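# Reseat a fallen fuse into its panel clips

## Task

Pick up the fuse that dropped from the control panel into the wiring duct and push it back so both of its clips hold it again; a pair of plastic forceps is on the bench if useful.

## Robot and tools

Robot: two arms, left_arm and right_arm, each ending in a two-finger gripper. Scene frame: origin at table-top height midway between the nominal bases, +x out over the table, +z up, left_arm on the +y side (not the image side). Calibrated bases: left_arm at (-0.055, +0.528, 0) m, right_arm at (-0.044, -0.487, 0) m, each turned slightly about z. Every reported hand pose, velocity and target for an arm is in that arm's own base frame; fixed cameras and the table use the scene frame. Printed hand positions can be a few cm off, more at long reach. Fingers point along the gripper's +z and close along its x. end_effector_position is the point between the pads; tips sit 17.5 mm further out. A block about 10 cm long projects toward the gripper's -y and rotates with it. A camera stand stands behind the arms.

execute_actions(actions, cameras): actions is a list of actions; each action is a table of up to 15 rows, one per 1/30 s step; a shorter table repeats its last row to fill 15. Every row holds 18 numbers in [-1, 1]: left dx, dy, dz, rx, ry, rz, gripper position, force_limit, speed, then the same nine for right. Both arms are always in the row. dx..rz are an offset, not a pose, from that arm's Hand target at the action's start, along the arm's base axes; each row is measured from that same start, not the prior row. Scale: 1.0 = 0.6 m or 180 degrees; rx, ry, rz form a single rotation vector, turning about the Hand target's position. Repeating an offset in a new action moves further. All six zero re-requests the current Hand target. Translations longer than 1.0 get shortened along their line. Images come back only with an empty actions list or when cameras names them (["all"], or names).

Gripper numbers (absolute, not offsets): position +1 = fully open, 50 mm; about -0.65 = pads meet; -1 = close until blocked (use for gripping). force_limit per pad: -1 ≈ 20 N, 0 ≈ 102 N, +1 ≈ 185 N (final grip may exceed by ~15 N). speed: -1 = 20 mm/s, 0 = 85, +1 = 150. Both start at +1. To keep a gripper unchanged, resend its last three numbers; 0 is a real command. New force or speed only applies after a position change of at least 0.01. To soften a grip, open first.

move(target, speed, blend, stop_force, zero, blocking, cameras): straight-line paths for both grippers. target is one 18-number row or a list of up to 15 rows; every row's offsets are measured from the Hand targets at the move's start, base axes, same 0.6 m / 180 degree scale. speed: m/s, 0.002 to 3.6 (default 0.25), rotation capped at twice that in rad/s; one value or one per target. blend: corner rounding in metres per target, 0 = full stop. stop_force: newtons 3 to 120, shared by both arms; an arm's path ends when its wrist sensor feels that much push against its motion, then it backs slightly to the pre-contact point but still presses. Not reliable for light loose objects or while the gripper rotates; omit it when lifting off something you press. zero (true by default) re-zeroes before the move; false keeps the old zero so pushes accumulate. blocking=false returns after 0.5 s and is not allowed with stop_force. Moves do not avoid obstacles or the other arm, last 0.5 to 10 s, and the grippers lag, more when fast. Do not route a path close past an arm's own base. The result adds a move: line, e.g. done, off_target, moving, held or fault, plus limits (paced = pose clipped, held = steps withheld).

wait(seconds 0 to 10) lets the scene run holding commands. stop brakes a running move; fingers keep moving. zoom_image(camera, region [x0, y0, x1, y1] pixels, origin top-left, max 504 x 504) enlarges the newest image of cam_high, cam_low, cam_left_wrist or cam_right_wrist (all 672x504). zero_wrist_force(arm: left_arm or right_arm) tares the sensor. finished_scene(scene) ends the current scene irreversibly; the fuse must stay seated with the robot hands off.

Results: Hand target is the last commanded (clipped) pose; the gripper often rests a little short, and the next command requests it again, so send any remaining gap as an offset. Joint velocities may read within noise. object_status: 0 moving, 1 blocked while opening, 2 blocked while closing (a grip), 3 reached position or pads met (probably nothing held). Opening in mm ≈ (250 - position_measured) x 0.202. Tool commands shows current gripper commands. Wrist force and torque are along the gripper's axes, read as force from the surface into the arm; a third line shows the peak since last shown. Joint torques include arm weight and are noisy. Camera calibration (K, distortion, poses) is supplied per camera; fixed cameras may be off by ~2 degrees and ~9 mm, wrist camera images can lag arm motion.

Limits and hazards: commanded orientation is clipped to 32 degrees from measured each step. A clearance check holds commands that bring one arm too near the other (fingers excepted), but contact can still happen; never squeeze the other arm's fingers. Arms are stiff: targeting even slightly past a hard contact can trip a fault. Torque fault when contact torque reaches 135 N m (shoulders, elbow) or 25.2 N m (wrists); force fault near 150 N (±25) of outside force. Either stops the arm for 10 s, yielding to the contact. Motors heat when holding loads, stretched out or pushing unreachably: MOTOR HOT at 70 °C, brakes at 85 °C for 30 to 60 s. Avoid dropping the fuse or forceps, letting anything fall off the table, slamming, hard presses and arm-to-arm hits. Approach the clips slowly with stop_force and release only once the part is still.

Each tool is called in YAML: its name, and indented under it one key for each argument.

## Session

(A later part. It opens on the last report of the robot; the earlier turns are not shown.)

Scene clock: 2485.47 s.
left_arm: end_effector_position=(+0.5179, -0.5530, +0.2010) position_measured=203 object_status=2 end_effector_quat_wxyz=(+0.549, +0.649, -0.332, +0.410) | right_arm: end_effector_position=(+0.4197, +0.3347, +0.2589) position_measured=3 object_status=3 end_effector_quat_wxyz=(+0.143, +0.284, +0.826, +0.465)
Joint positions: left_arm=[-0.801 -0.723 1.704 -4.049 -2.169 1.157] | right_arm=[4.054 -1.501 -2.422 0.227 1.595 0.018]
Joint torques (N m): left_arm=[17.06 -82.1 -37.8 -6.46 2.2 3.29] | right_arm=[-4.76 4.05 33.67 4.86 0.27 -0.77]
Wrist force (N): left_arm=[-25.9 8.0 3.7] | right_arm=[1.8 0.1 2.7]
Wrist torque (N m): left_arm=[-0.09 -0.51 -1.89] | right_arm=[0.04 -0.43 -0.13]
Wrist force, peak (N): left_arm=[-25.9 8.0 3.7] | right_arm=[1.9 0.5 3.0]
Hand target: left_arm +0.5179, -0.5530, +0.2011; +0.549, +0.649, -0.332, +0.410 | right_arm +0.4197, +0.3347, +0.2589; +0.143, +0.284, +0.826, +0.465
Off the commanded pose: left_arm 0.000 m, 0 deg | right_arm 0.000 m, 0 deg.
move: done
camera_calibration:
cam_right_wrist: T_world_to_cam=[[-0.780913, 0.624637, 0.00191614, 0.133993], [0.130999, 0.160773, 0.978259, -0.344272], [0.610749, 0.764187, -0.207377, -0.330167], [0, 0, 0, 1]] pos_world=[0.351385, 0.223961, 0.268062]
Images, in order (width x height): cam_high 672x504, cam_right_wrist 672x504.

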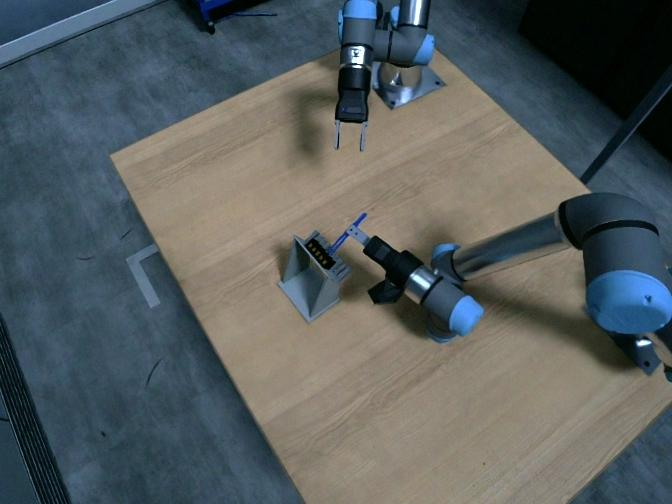

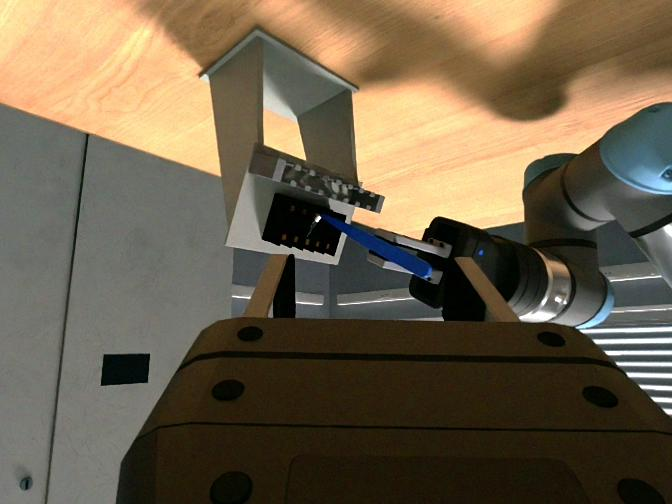

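move:
  target:
    - [-0.0052,0,-0.0104,0,0,0,-0.98,0,-0.8,0,0,0,0,0,0,1,-1,0]
    - [-0.0276,0,0.0008,0,0,0,-0.98,0,-0.8,0,0,0,0,0,0,1,-1,0]
  speed: [0.02,0.05]
  cameras: ["cam_high","cam_right_wrist","cam_left_wrist"]

zoom_image:
  camera: "cam_right_wrist"
  region: [265, 180, 345, 240]

zoom_image:
  camera: "cam_high"
  region: [300, 225, 360, 270]

Scene clock: 2492.53 s.
left_arm: end_effector_position=(+0.5014, -0.5530, +0.2016) position_measured=203 object_status=2 end_effector_quat_wxyz=(+0.549, +0.649, -0.332, +0.410) | right_arm: end_effector_position=(+0.4197, +0.3347, +0.2589) position_measured=3 object_status=3 end_effector_quat_wxyz=(+0.143, +0.284, +0.826, +0.465)
Joint positions: left_arm=[-0.824 -0.742 1.75 -4.076 -2.147 1.155] | right_arm=[4.054 -1.501 -2.422 0.227 1.595 0.018]
Joint torques (N m): left_arm=[-6.4 -64.43 -6.41 -3.94 2.54 -1.24] | right_arm=[-5.23 3.78 33.54 4.94 0.38 -0.67]
Wrist force (N): left_arm=[1.4 0.8 6.1] | right_arm=[1.6 0.2 2.7]
Wrist torque (N m): left_arm=[0.00 -0.04 0.10] | right_arm=[0.06 -0.39 -0.13]
Wrist force, peak (N): left_arm=[-26.1 8.1 3.9] | right_arm=[1.7 0.2 3.1]
Hand target: left_arm +0.5014, -0.5530, +0.2016; +0.549, +0.649, -0.332, +0.410 | right_arm +0.4197, +0.3347, +0.2589; +0.143, +0.284, +0.826, +0.465
Off the commanded pose: left_arm 0.000 m, 0 deg | right_arm 0.000 m, 0 deg.
move: done
camera_calibration:
cam_left_wrist: T_world_to_cam=[[0.44942, 0.0126094, 0.893232, -0.389975], [-0.877529, 0.19341, 0.438789, 0.471055], [-0.167227, -0.981037, 0.0979876, -0.344726], [0, 0, 0, 1]] pos_world=[0.530979, -0.424378, 0.175423]
cam_right_wrist: T_world_to_cam=[[-0.780913, 0.624637, 0.00191614, 0.133993], [0.130999, 0.160773, 0.978259, -0.344272], [0.610749, 0.764187, -0.207377, -0.330167], [0, 0, 0, 1]] pos_world=[0.351385, 0.223961, 0.268062]
Images, in order (width x height): cam_high 672x504, cam_left_wrist 672x504, cam_right_wrist 672x504.

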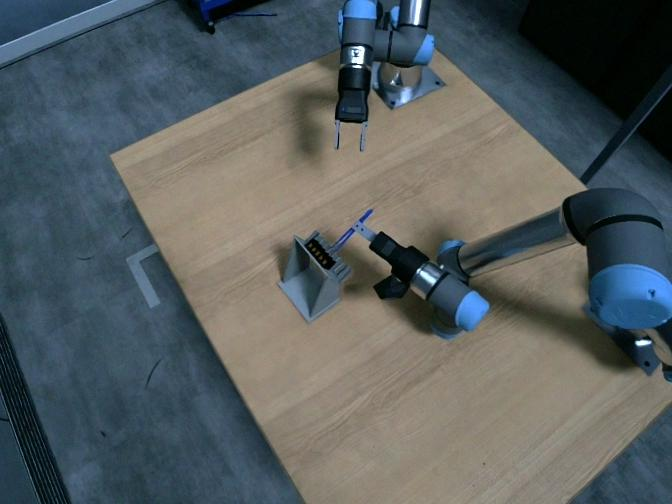

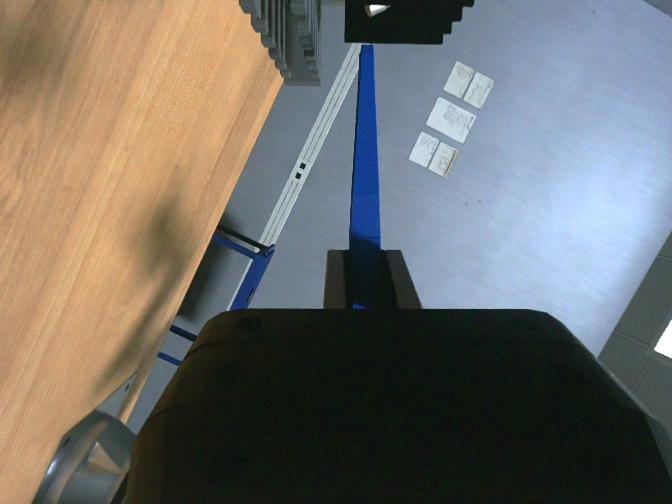

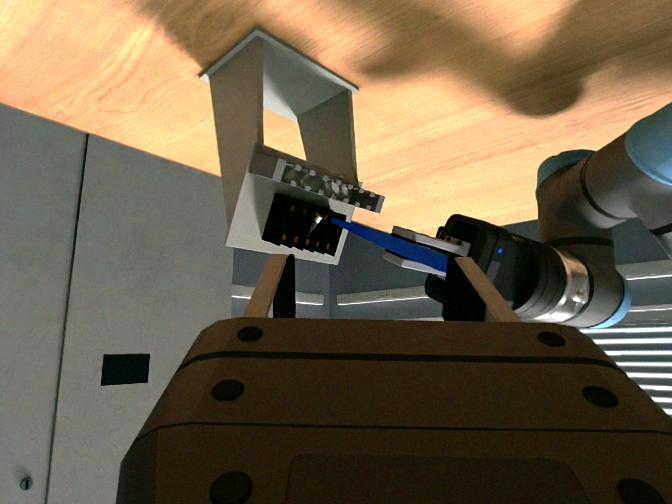

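Scaled by 6.300 from the camera's 672x504 image, which has a finer 960x720 frame.

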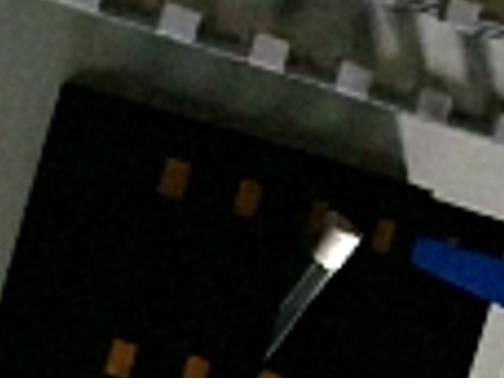

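Scaled by 8.400 from the camera's 672x504 image, which has a finer 960x720 frame.

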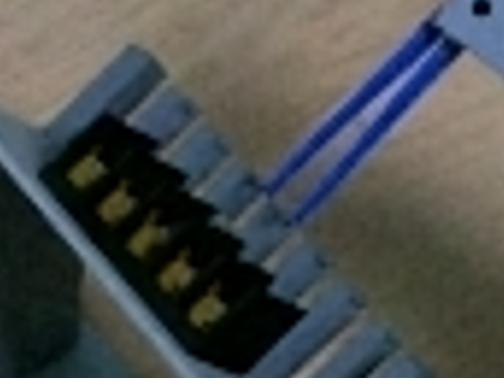

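move:
  target:
    - [0.0045,0,0.009,0,0,0,-0.98,0,-0.8,0,0,0,0,0,0,1,-1,0]
    - [0.0457,0,-0.0115,0,0,0,-0.98,0,-0.8,0,0,0,0,0,0,1,-1,0]
  speed: [0.03,0.012]
  stop_force: 22
  cameras: ["cam_high","cam_right_wrist","cam_left_wrist"]

zoom_image:
  camera: "cam_right_wrist"
  region: [265, 180, 345, 240]

zoom_image:
  camera: "cam_high"
  region: [300, 225, 360, 270]

Scene clock: 2508.60 s.
left_arm: end_effector_position=(+0.5268, -0.5531, +0.1957) position_measured=203 object_status=2 end_effector_quat_wxyz=(+0.549, +0.648, -0.332, +0.410) | right_arm: end_effector_position=(+0.4197, +0.3347, +0.2589) position_measured=3 object_status=3 end_effector_quat_wxyz=(+0.143, +0.284, +0.826, +0.465)
Joint positions: left_arm=[-0.79 -0.702 1.677 -4.043 -2.182 1.158] | right_arm=[4.054 -1.501 -2.422 0.227 1.595 0.018]
Joint torques (N m): left_arm=[2.32 -59.42 -7.2 -1.28 5.3 -0.9] | right_arm=[-4.32 3.37 33.51 4.91 0.37 -0.74]
Wrist force (N): left_arm=[0.2 21.8 3.9] | right_arm=[1.6 0.3 2.8]
Wrist torque (N m): left_arm=[0.29 -0.03 -0.08] | right_arm=[0.08 -0.40 -0.14]
Wrist force, peak (N): left_arm=[-1.0 30.0 3.1] | right_arm=[1.9 0.2 3.0]
Hand target: left_arm +0.5268, -0.5531, +0.1957; +0.549, +0.648, -0.332, +0.410 (not the last commanded pose) | right_arm +0.4197, +0.3347, +0.2589; +0.143, +0.284, +0.826, +0.465
Off the commanded pose: left_arm 0.002 m, 0 deg | right_arm 0.000 m, 0 deg.
move: contact (left_arm); path passed 1 of 2 targets
camera_calibration:
cam_left_wrist: T_world_to_cam=[[0.449308, 0.0126317, 0.893288, -0.396102], [-0.877512, 0.193842, 0.438632, 0.496222], [-0.167616, -0.980952, 0.0981789, -0.339663], [0, 0, 0, 1]] pos_world=[0.556479, -0.424378, 0.169523]
cam_right_wrist: T_world_to_cam=[[-0.780913, 0.624637, 0.00191614, 0.133993], [0.130999, 0.160773, 0.978259, -0.344272], [0.610749, 0.764187, -0.207377, -0.330167], [0, 0, 0, 1]] pos_world=[0.351385, 0.223961, 0.268062]
Images, in order (width x height): cam_high 672x504, cam_left_wrist 672x504, cam_right_wrist 672x504.

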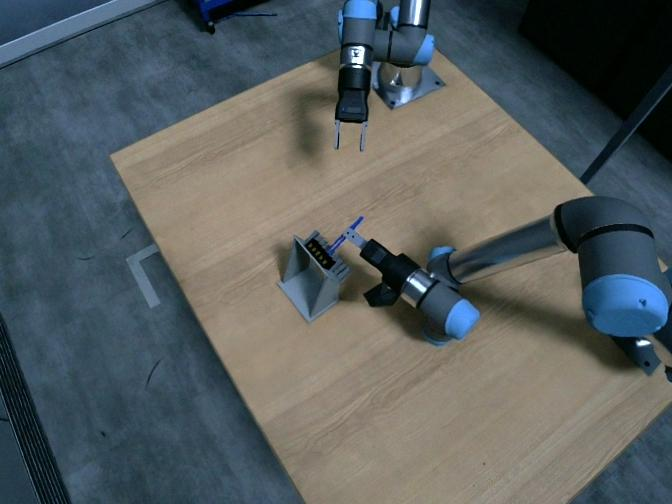

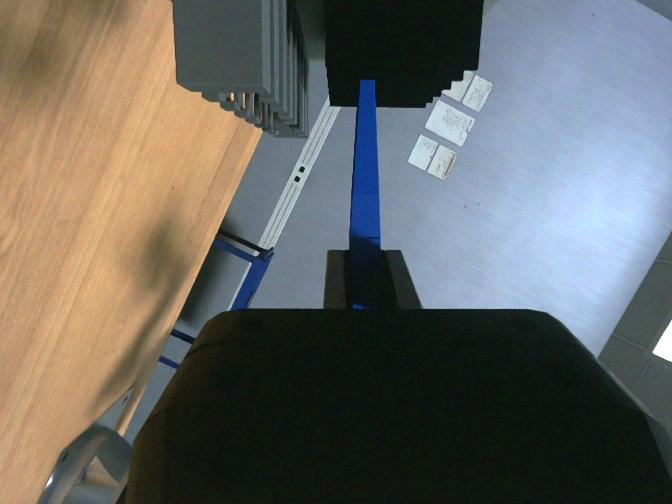

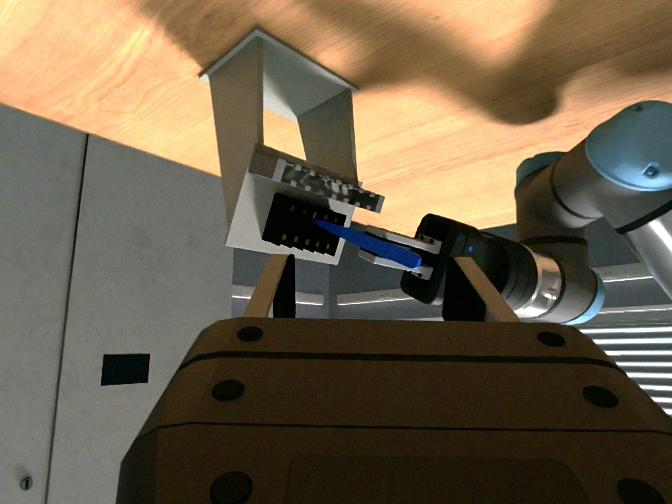

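Scaled by 6.300 from the camera's 672x504 image, which has a finer 960x720 frame.

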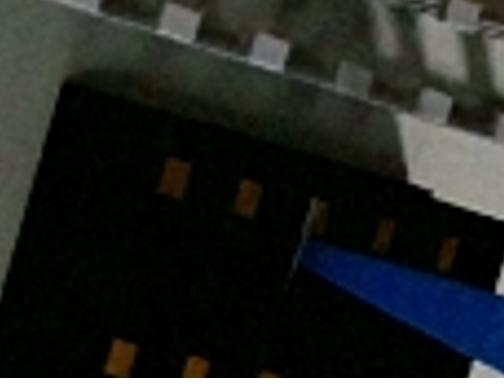

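Scaled by 8.400 from the camera's 672x504 image, which has a finer 960x720 frame.

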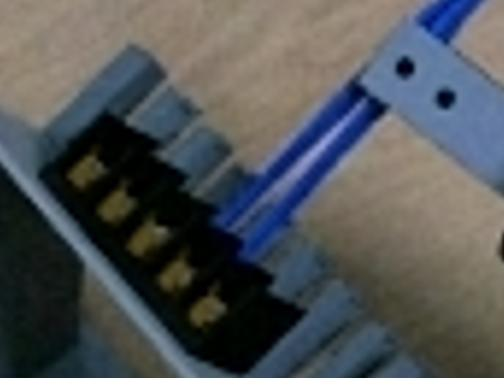

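move:
  target: [-0.09,0,0.045,0,0,0,-0.98,0,-0.8,0,0,0,0,0,0,1,-1,0]
  speed: 0.1
  cameras: ["cam_high","cam_right_wrist"]

zoom_image:
  camera: "cam_right_wrist"
  region: [255, 180, 345, 248]

zoom_image:
  camera: "cam_high"
  region: [300, 225, 350, 265]

Scene clock: 2515.63 s.
left_arm: end_effector_position=(+0.4729, -0.5531, +0.2227) position_measured=203 object_status=2 end_effector_quat_wxyz=(+0.549, +0.648, -0.332, +0.410) | right_arm: end_effector_position=(+0.4197, +0.3347, +0.2589) position_measured=3 object_status=3 end_effector_quat_wxyz=(+0.143, +0.284, +0.826, +0.465)
Joint positions: left_arm=[-0.865 -0.816 1.83 -4.085 -2.107 1.151] | right_arm=[4.054 -1.501 -2.422 0.227 1.595 0.018]
Joint torques (N m): left_arm=[-5.67 -61.68 -6.21 -4.16 2.57 -1.05] | right_arm=[-4.53 3.67 33.17 4.86 0.37 -0.73]
Wrist force (N): left_arm=[0.6 0.7 5.6] | right_arm=[1.6 0.3 2.7]
Wrist torque (N m): left_arm=[0.00 0.08 0.09] | right_arm=[0.09 -0.41 -0.13]
Wrist force, peak (N): left_arm=[0.2 21.8 3.9] | right_arm=[1.5 0.1 3.3]
Hand target: left_arm +0.4728, -0.5531, +0.2227; +0.549, +0.648, -0.332, +0.410 | right_arm +0.4197, +0.3347, +0.2589; +0.143, +0.284, +0.826, +0.465
Off the commanded pose: left_arm 0.000 m, 0 deg | right_arm 0.000 m, 0 deg.
move: done
camera_calibration:
cam_right_wrist: T_world_to_cam=[[-0.780913, 0.624637, 0.00191614, 0.133993], [0.130999, 0.160773, 0.978259, -0.344272], [0.610749, 0.764187, -0.207377, -0.330167], [0, 0, 0, 1]] pos_world=[0.351385, 0.223961, 0.268062]
Images, in order (width x height): cam_high 672x504, cam_right_wrist 672x504.

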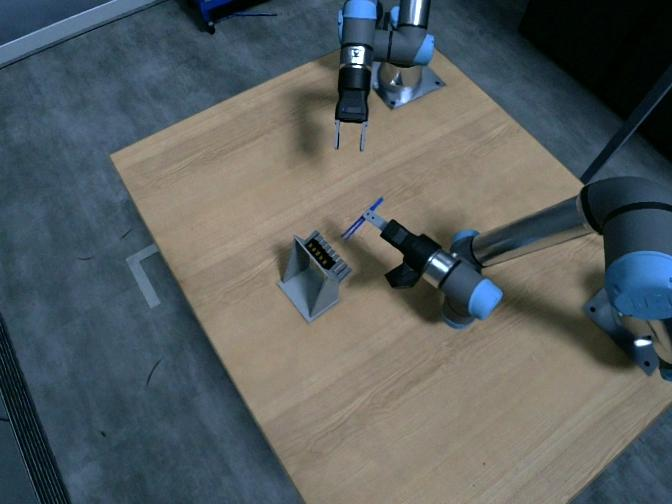

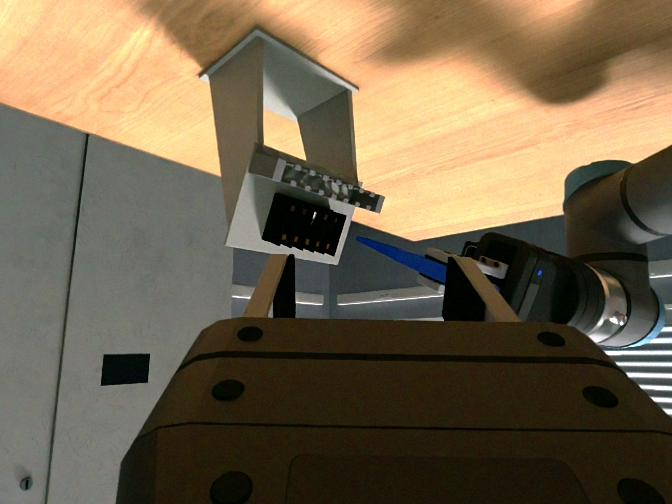

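Scaled by 5.600 from the camera's 672x504 image, which has a finer 960x720 frame.

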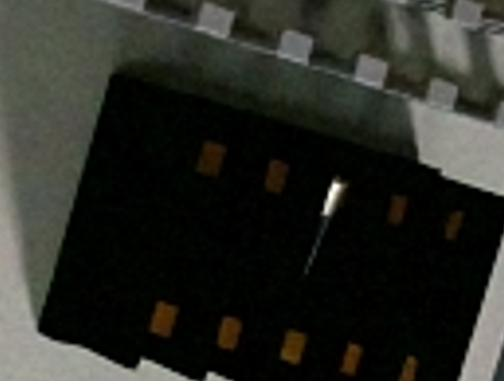

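Scaled by 10.080 from the camera's 672x504 image, which has a finer 960x720 frame.

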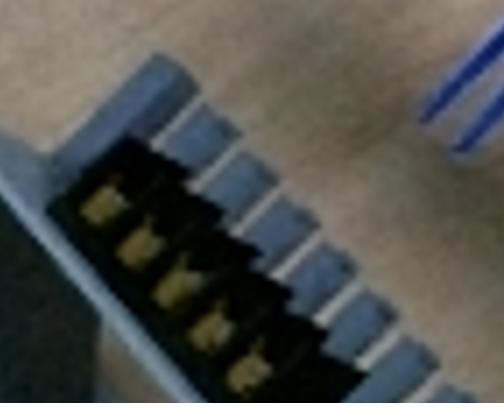

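wait:
  seconds: 0
  cameras: ["cam_left_wrist"]

zoom_image:
  camera: "cam_left_wrist"
  region: [240, 0, 500, 200]

Scene clock: 2524.07 s.
left_arm: end_effector_position=(+0.4728, -0.5531, +0.2227) position_measured=203 object_status=2 end_effector_quat_wxyz=(+0.549, +0.648, -0.332, +0.410) | right_arm: end_effector_position=(+0.4197, +0.3347, +0.2589) position_measured=3 object_status=3 end_effector_quat_wxyz=(+0.143, +0.284, +0.826, +0.465)
Joint positions: left_arm=[-0.865 -0.816 1.83 -4.085 -2.107 1.151] | right_arm=[4.054 -1.501 -2.422 0.227 1.595 0.018]
Joint torques (N m): left_arm=[-6.45 -60.46 -7.28 -4.01 2.45 -1.33] | right_arm=[-4.88 4.06 33.34 4.77 0.43 -0.73]
Wrist force (N): left_arm=[0.7 0.7 5.6] | right_arm=[1.3 0.1 2.7]
Wrist torque (N m): left_arm=[-0.01 0.06 0.10] | right_arm=[0.04 -0.36 -0.13]
Wrist force, peak (N): left_arm=[0.8 0.6 6.0] | right_arm=[1.5 -0.1 3.2]
Hand target: left_arm +0.4728, -0.5531, +0.2227; +0.549, +0.648, -0.332, +0.410 | right_arm +0.4197, +0.3347, +0.2589; +0.143, +0.284, +0.826, +0.465
Tool commands: left_gripper/position=-0.98 left_gripper/force_limit=+0.0 left_gripper/speed=-0.8 right_gripper/position=+1.0 right_gripper/force_limit=-1.0 right_gripper/speed=+0.0
Off the commanded pose: left_arm 0.000 m, 0 deg | right_arm 0.000 m, 0 deg.
camera_calibration:
cam_left_wrist: T_world_to_cam=[[0.449346, 0.0126238, 0.893268, -0.395978], [-0.877493, 0.193842, 0.438671, 0.436975], [-0.167615, -0.980952, 0.0981794, -0.351366], [0, 0, 0, 1]] pos_world=[0.502479, -0.424378, 0.196523]
Images, in order (width x height): cam_left_wrist 672x504.

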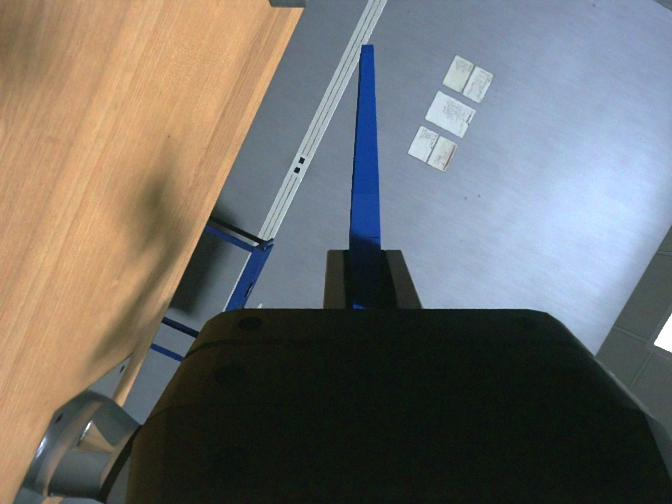

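Scaled by 1.938 from the camera's 672x504 image, which has a finer 960x720 frame.

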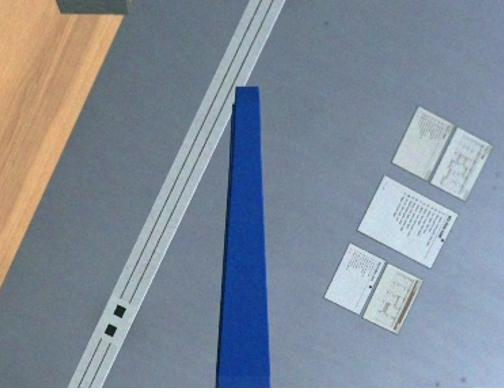

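move:
  target:
    - [0,-0.0322,0,0.4475,0.003,-0.223,-0.98,0,-0.8,0,0,0,0,0,0,1,-1,0]
    - [0.0752,-0.0322,-0.0137,0.4475,0.003,-0.223,-0.98,0,-0.8,0,0,0,0,0,0,1,-1,0]
  speed: [0.4,0.08]
  cameras: ["cam_left_wrist","cam_right_wrist"]

zoom_image:
  camera: "cam_left_wrist"
  region: [280, 0, 460, 130]

zoom_image:
  camera: "cam_right_wrist"
  region: [255, 180, 345, 248]

Scene clock: 2536.77 s.
left_arm: end_effector_position=(+0.5179, -0.5724, +0.2145) position_measured=203 object_status=2 end_effector_quat_wxyz=(+0.109, +0.703, -0.696, -0.096) | right_arm: end_effector_position=(+0.4197, +0.3347, +0.2589) position_measured=3 object_status=3 end_effector_quat_wxyz=(+0.143, +0.284, +0.826, +0.465)
Joint positions: left_arm=[-0.928 -0.718 0.624 -1.316 -1.813 2.224] | right_arm=[4.054 -1.501 -2.422 0.227 1.595 0.018]
Joint torques (N m): left_arm=[7.22 -51.95 -34.35 -1.1 2.23 1.28] | right_arm=[-5.02 4.1 33.26 4.79 0.39 -0.67]
Wrist force (N): left_arm=[1.6 0.0 4.4] | right_arm=[1.3 0.4 2.8]
Wrist torque (N m): left_arm=[-0.02 -0.25 -0.07] | right_arm=[0.09 -0.35 -0.13]
Wrist force, peak (N): left_arm=[0.8 0.5 6.0] | right_arm=[1.8 0.5 3.1]
Hand target: left_arm +0.5179, -0.5724, +0.2145; +0.109, +0.703, -0.696, -0.096 | right_arm +0.4197, +0.3347, +0.2589; +0.143, +0.284, +0.826, +0.465
Off the commanded pose: left_arm 0.000 m, 0 deg | right_arm 0.000 m, 0 deg.
move: done
camera_calibration:
cam_left_wrist: T_world_to_cam=[[0.014384, -0.999872, 0.00697176, -0.572773], [-0.787897, -0.00704106, 0.615767, 0.284552], [-0.615639, -0.0143503, -0.787898, 0.613366], [0, 0, 0, 1]] pos_world=[0.610048, -0.561894, 0.312045]
cam_right_wrist: T_world_to_cam=[[-0.780913, 0.624637, 0.00191614, 0.133993], [0.130999, 0.160773, 0.978259, -0.344272], [0.610749, 0.764187, -0.207377, -0.330167], [0, 0, 0, 1]] pos_world=[0.351385, 0.223961, 0.268062]
Images, in order (width x height): cam_left_wrist 672x504, cam_right_wrist 672x504.

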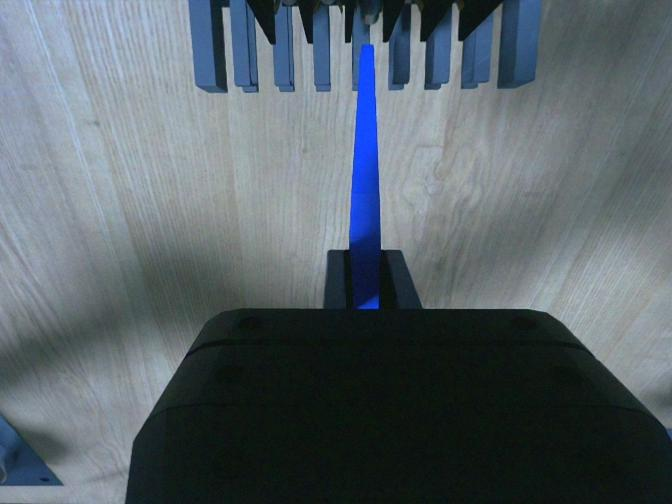

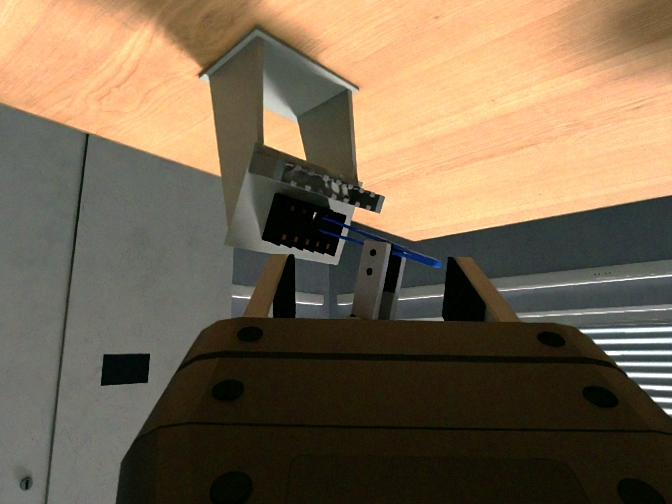

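Scaled by 2.800 from the camera's 672x504 image, which has a finer 960x720 frame.

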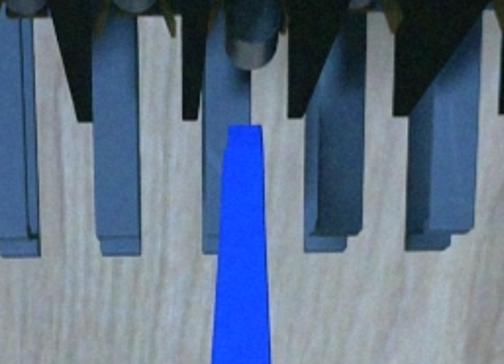

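Scaled by 5.600 from the camera's 672x504 image, which has a finer 960x720 frame.

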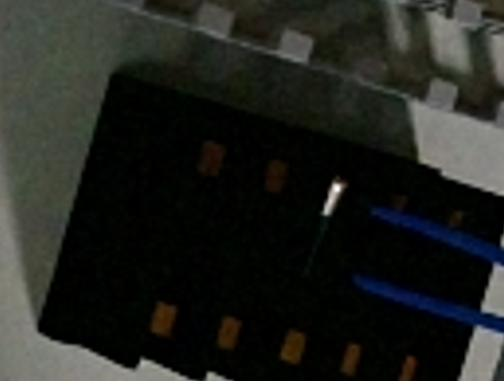

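move:
  target:
    - [0.0022,-0.0005,0.0045,0,0,0,-0.98,0,-0.8,0,0,0,0,0,0,1,-1,0]
    - [0.0305,-0.0005,-0.0096,0,0,0,-0.98,0,-0.8,0,0,0,0,0,0,1,-1,0]
  speed: [0.03,0.012]
  stop_force: 35
  cameras: ["cam_left_wrist","cam_right_wrist"]

zoom_image:
  camera: "cam_left_wrist"
  region: [280, 0, 460, 130]

zoom_image:
  camera: "cam_right_wrist"
  region: [255, 180, 345, 248]

Scene clock: 2547.27 s.
left_arm: end_effector_position=(+0.5348, -0.5727, +0.2094) position_measured=203 object_status=2 end_effector_quat_wxyz=(+0.109, +0.703, -0.696, -0.096) | right_arm: end_effector_position=(+0.4197, +0.3347, +0.2589) position_measured=3 object_status=3 end_effector_quat_wxyz=(+0.143, +0.284, +0.826, +0.465)
Joint positions: left_arm=[-0.911 -0.666 0.54 -1.28 -1.811 2.241] | right_arm=[4.054 -1.501 -2.422 0.227 1.595 0.018]
Joint torques (N m): left_arm=[8 -67.73 -16.96 -7.89 7.84 -1.29] | right_arm=[-4.39 4.03 33.28 4.84 0.39 -0.69]
Wrist force (N): left_arm=[1.2 32.8 0.0] | right_arm=[1.4 0.0 2.7]
Wrist torque (N m): left_arm=[-0.11 -0.25 -0.07] | right_arm=[0.04 -0.37 -0.13]
Wrist force, peak (N): left_arm=[-0.5 44.4 -1.3] | right_arm=[1.7 0.2 3.1]
Hand target: left_arm +0.5348, -0.5727, +0.2094; +0.109, +0.703, -0.696, -0.096 (not the last commanded pose) | right_arm +0.4197, +0.3347, +0.2589; +0.143, +0.284, +0.826, +0.465
Off the commanded pose: left_arm 0.002 m, 0 deg | right_arm 0.000 m, 0 deg.
move: contact (left_arm); path passed 1 of 2 targets
camera_calibration:
cam_left_wrist: T_world_to_cam=[[0.0143252, -0.999874, 0.00688864, -0.573218], [-0.787762, -0.00704272, 0.615939, 0.300727], [-0.615813, -0.01425, -0.787763, 0.619889], [0, 0, 0, 1]] pos_world=[0.626849, -0.562194, 0.307045]
cam_right_wrist: T_world_to_cam=[[-0.780913, 0.624637, 0.00191614, 0.133993], [0.130999, 0.160773, 0.978259, -0.344272], [0.610749, 0.764187, -0.207377, -0.330167], [0, 0, 0, 1]] pos_world=[0.351385, 0.223961, 0.268062]
Images, in order (width x height): cam_left_wrist 672x504, cam_right_wrist 672x504.

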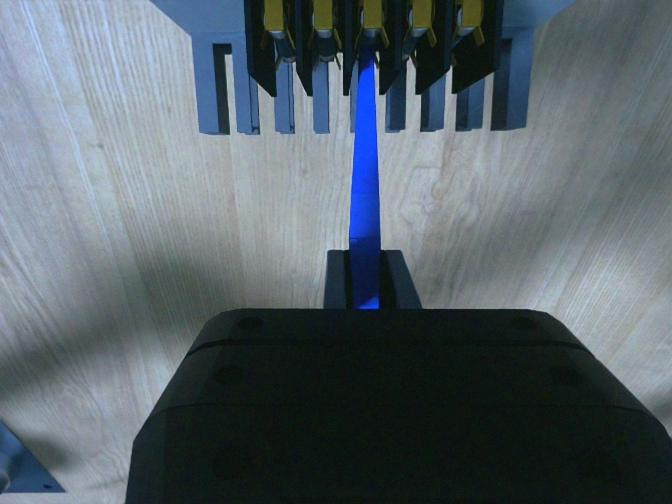

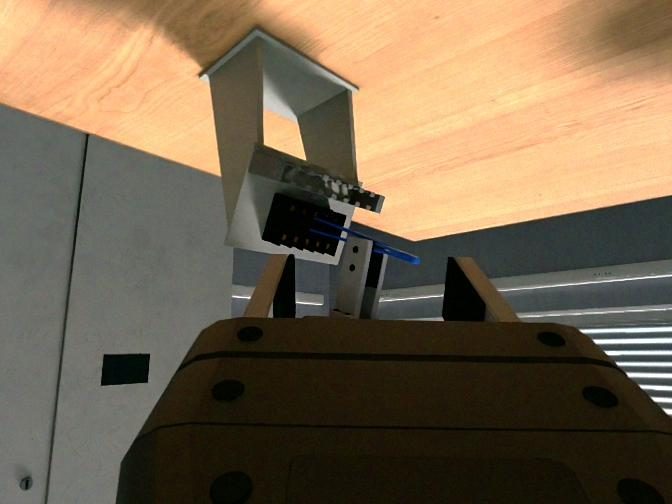

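Scaled by 2.800 from the camera's 672x504 image, which has a finer 960x720 frame.

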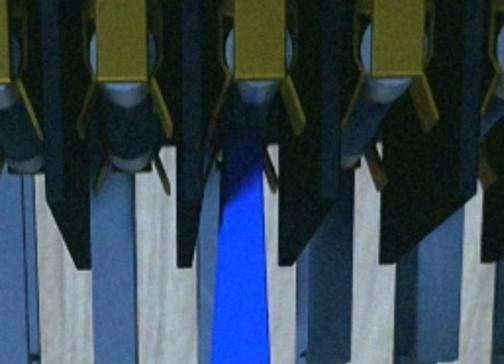

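Scaled by 5.600 from the camera's 672x504 image, which has a finer 960x720 frame.

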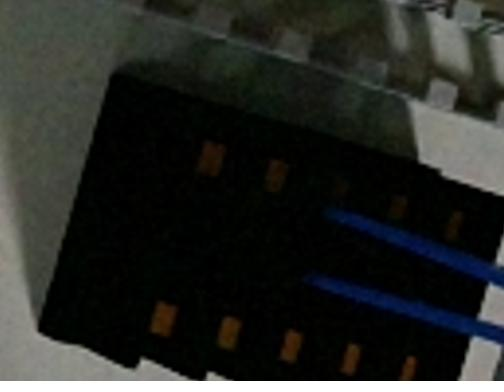

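move:
  target:
    - [-0.0292,0,0.0146,0,0,0,-0.98,0,-0.8,0,0,0,0,0,0,1,-1,0]
  speed: 0.05
  cameras: ["cam_left_wrist","cam_right_wrist"]

zoom_image:
  camera: "cam_left_wrist"
  region: [280, 0, 460, 130]

zoom_image:
  camera: "cam_right_wrist"
  region: [255, 180, 345, 248]

Scene clock: 2551.87 s.
left_arm: end_effector_position=(+0.5173, -0.5727, +0.2182) position_measured=203 object_status=2 end_effector_quat_wxyz=(+0.109, +0.703, -0.696, -0.096) | right_arm: end_effector_position=(+0.4197, +0.3347, +0.2589) position_measured=3 object_status=3 end_effector_quat_wxyz=(+0.143, +0.284, +0.826, +0.465)
Joint positions: left_arm=[-0.928 -0.717 0.613 -1.306 -1.814 2.224] | right_arm=[4.054 -1.501 -2.422 0.227 1.595 0.018]
Joint torques (N m): left_arm=[-6.4 -75.91 -19.76 -4.47 -2.68 -1.3] | right_arm=[-4.35 3.77 33.02 4.93 0.38 -0.74]
Wrist force (N): left_arm=[1.4 2.4 4.7] | right_arm=[1.4 0.3 2.7]
Wrist torque (N m): left_arm=[0.36 -0.23 0.03] | right_arm=[0.08 -0.37 -0.13]
Wrist force, peak (N): left_arm=[1.2 33.0 0.2] | right_arm=[1.9 0.0 2.9]
Hand target: left_arm +0.5172, -0.5727, +0.2182; +0.109, +0.703, -0.696, -0.096 | right_arm +0.4197, +0.3347, +0.2589; +0.143, +0.284, +0.826, +0.465
Off the commanded pose: left_arm 0.000 m, 0 deg | right_arm 0.000 m, 0 deg.
move: done
camera_calibration:
cam_left_wrist: T_world_to_cam=[[0.0143253, -0.999874, 0.0068885, -0.573027], [-0.787762, -0.00704295, 0.615939, 0.281583], [-0.615813, -0.01425, -0.787763, 0.615966], [0, 0, 0, 1]] pos_world=[0.609349, -0.562194, 0.315745]
cam_right_wrist: T_world_to_cam=[[-0.780913, 0.624637, 0.00191614, 0.133993], [0.130999, 0.160773, 0.978259, -0.344272], [0.610749, 0.764187, -0.207377, -0.330167], [0, 0, 0, 1]] pos_world=[0.351385, 0.223961, 0.268062]
Images, in order (width x height): cam_left_wrist 672x504, cam_right_wrist 672x504.

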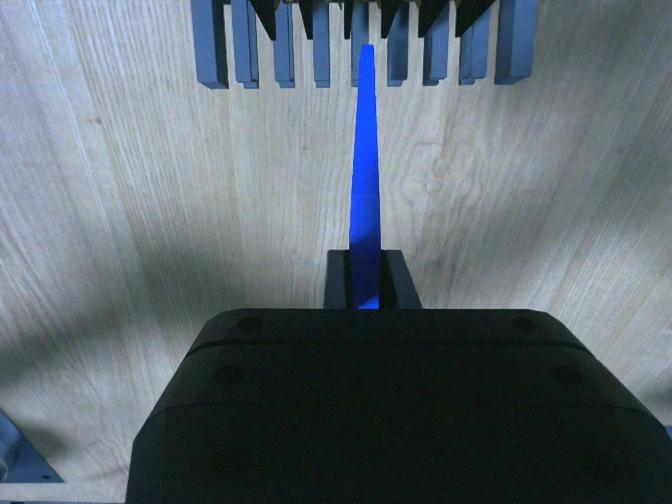

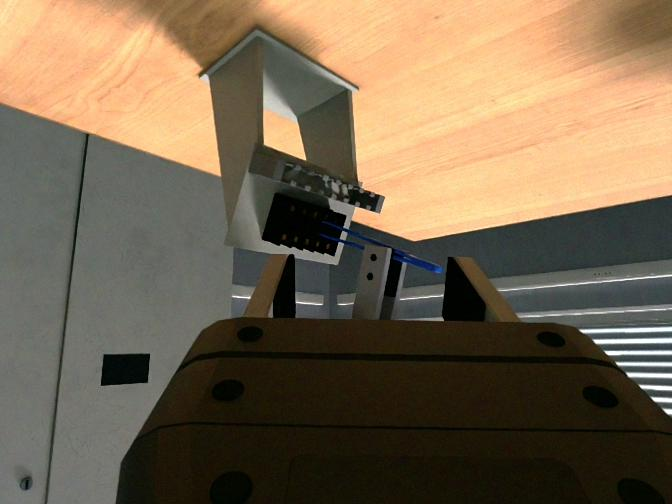

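Scaled by 2.800 from the camera's 672x504 image, which has a finer 960x720 frame.

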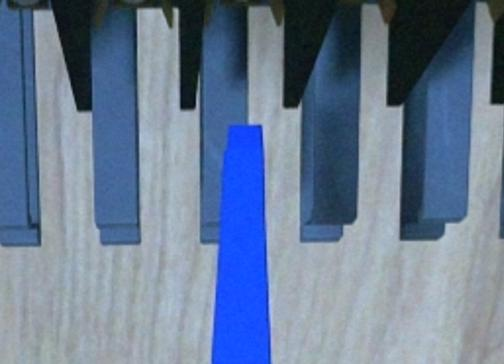

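Scaled by 5.600 from the camera's 672x504 image, which has a finer 960x720 frame.

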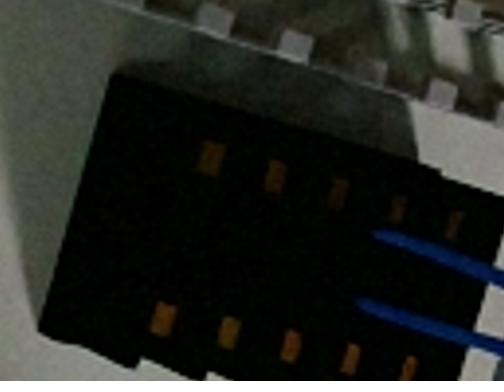

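finished_scene:
  scene: 2

The scene is finished: the task was done.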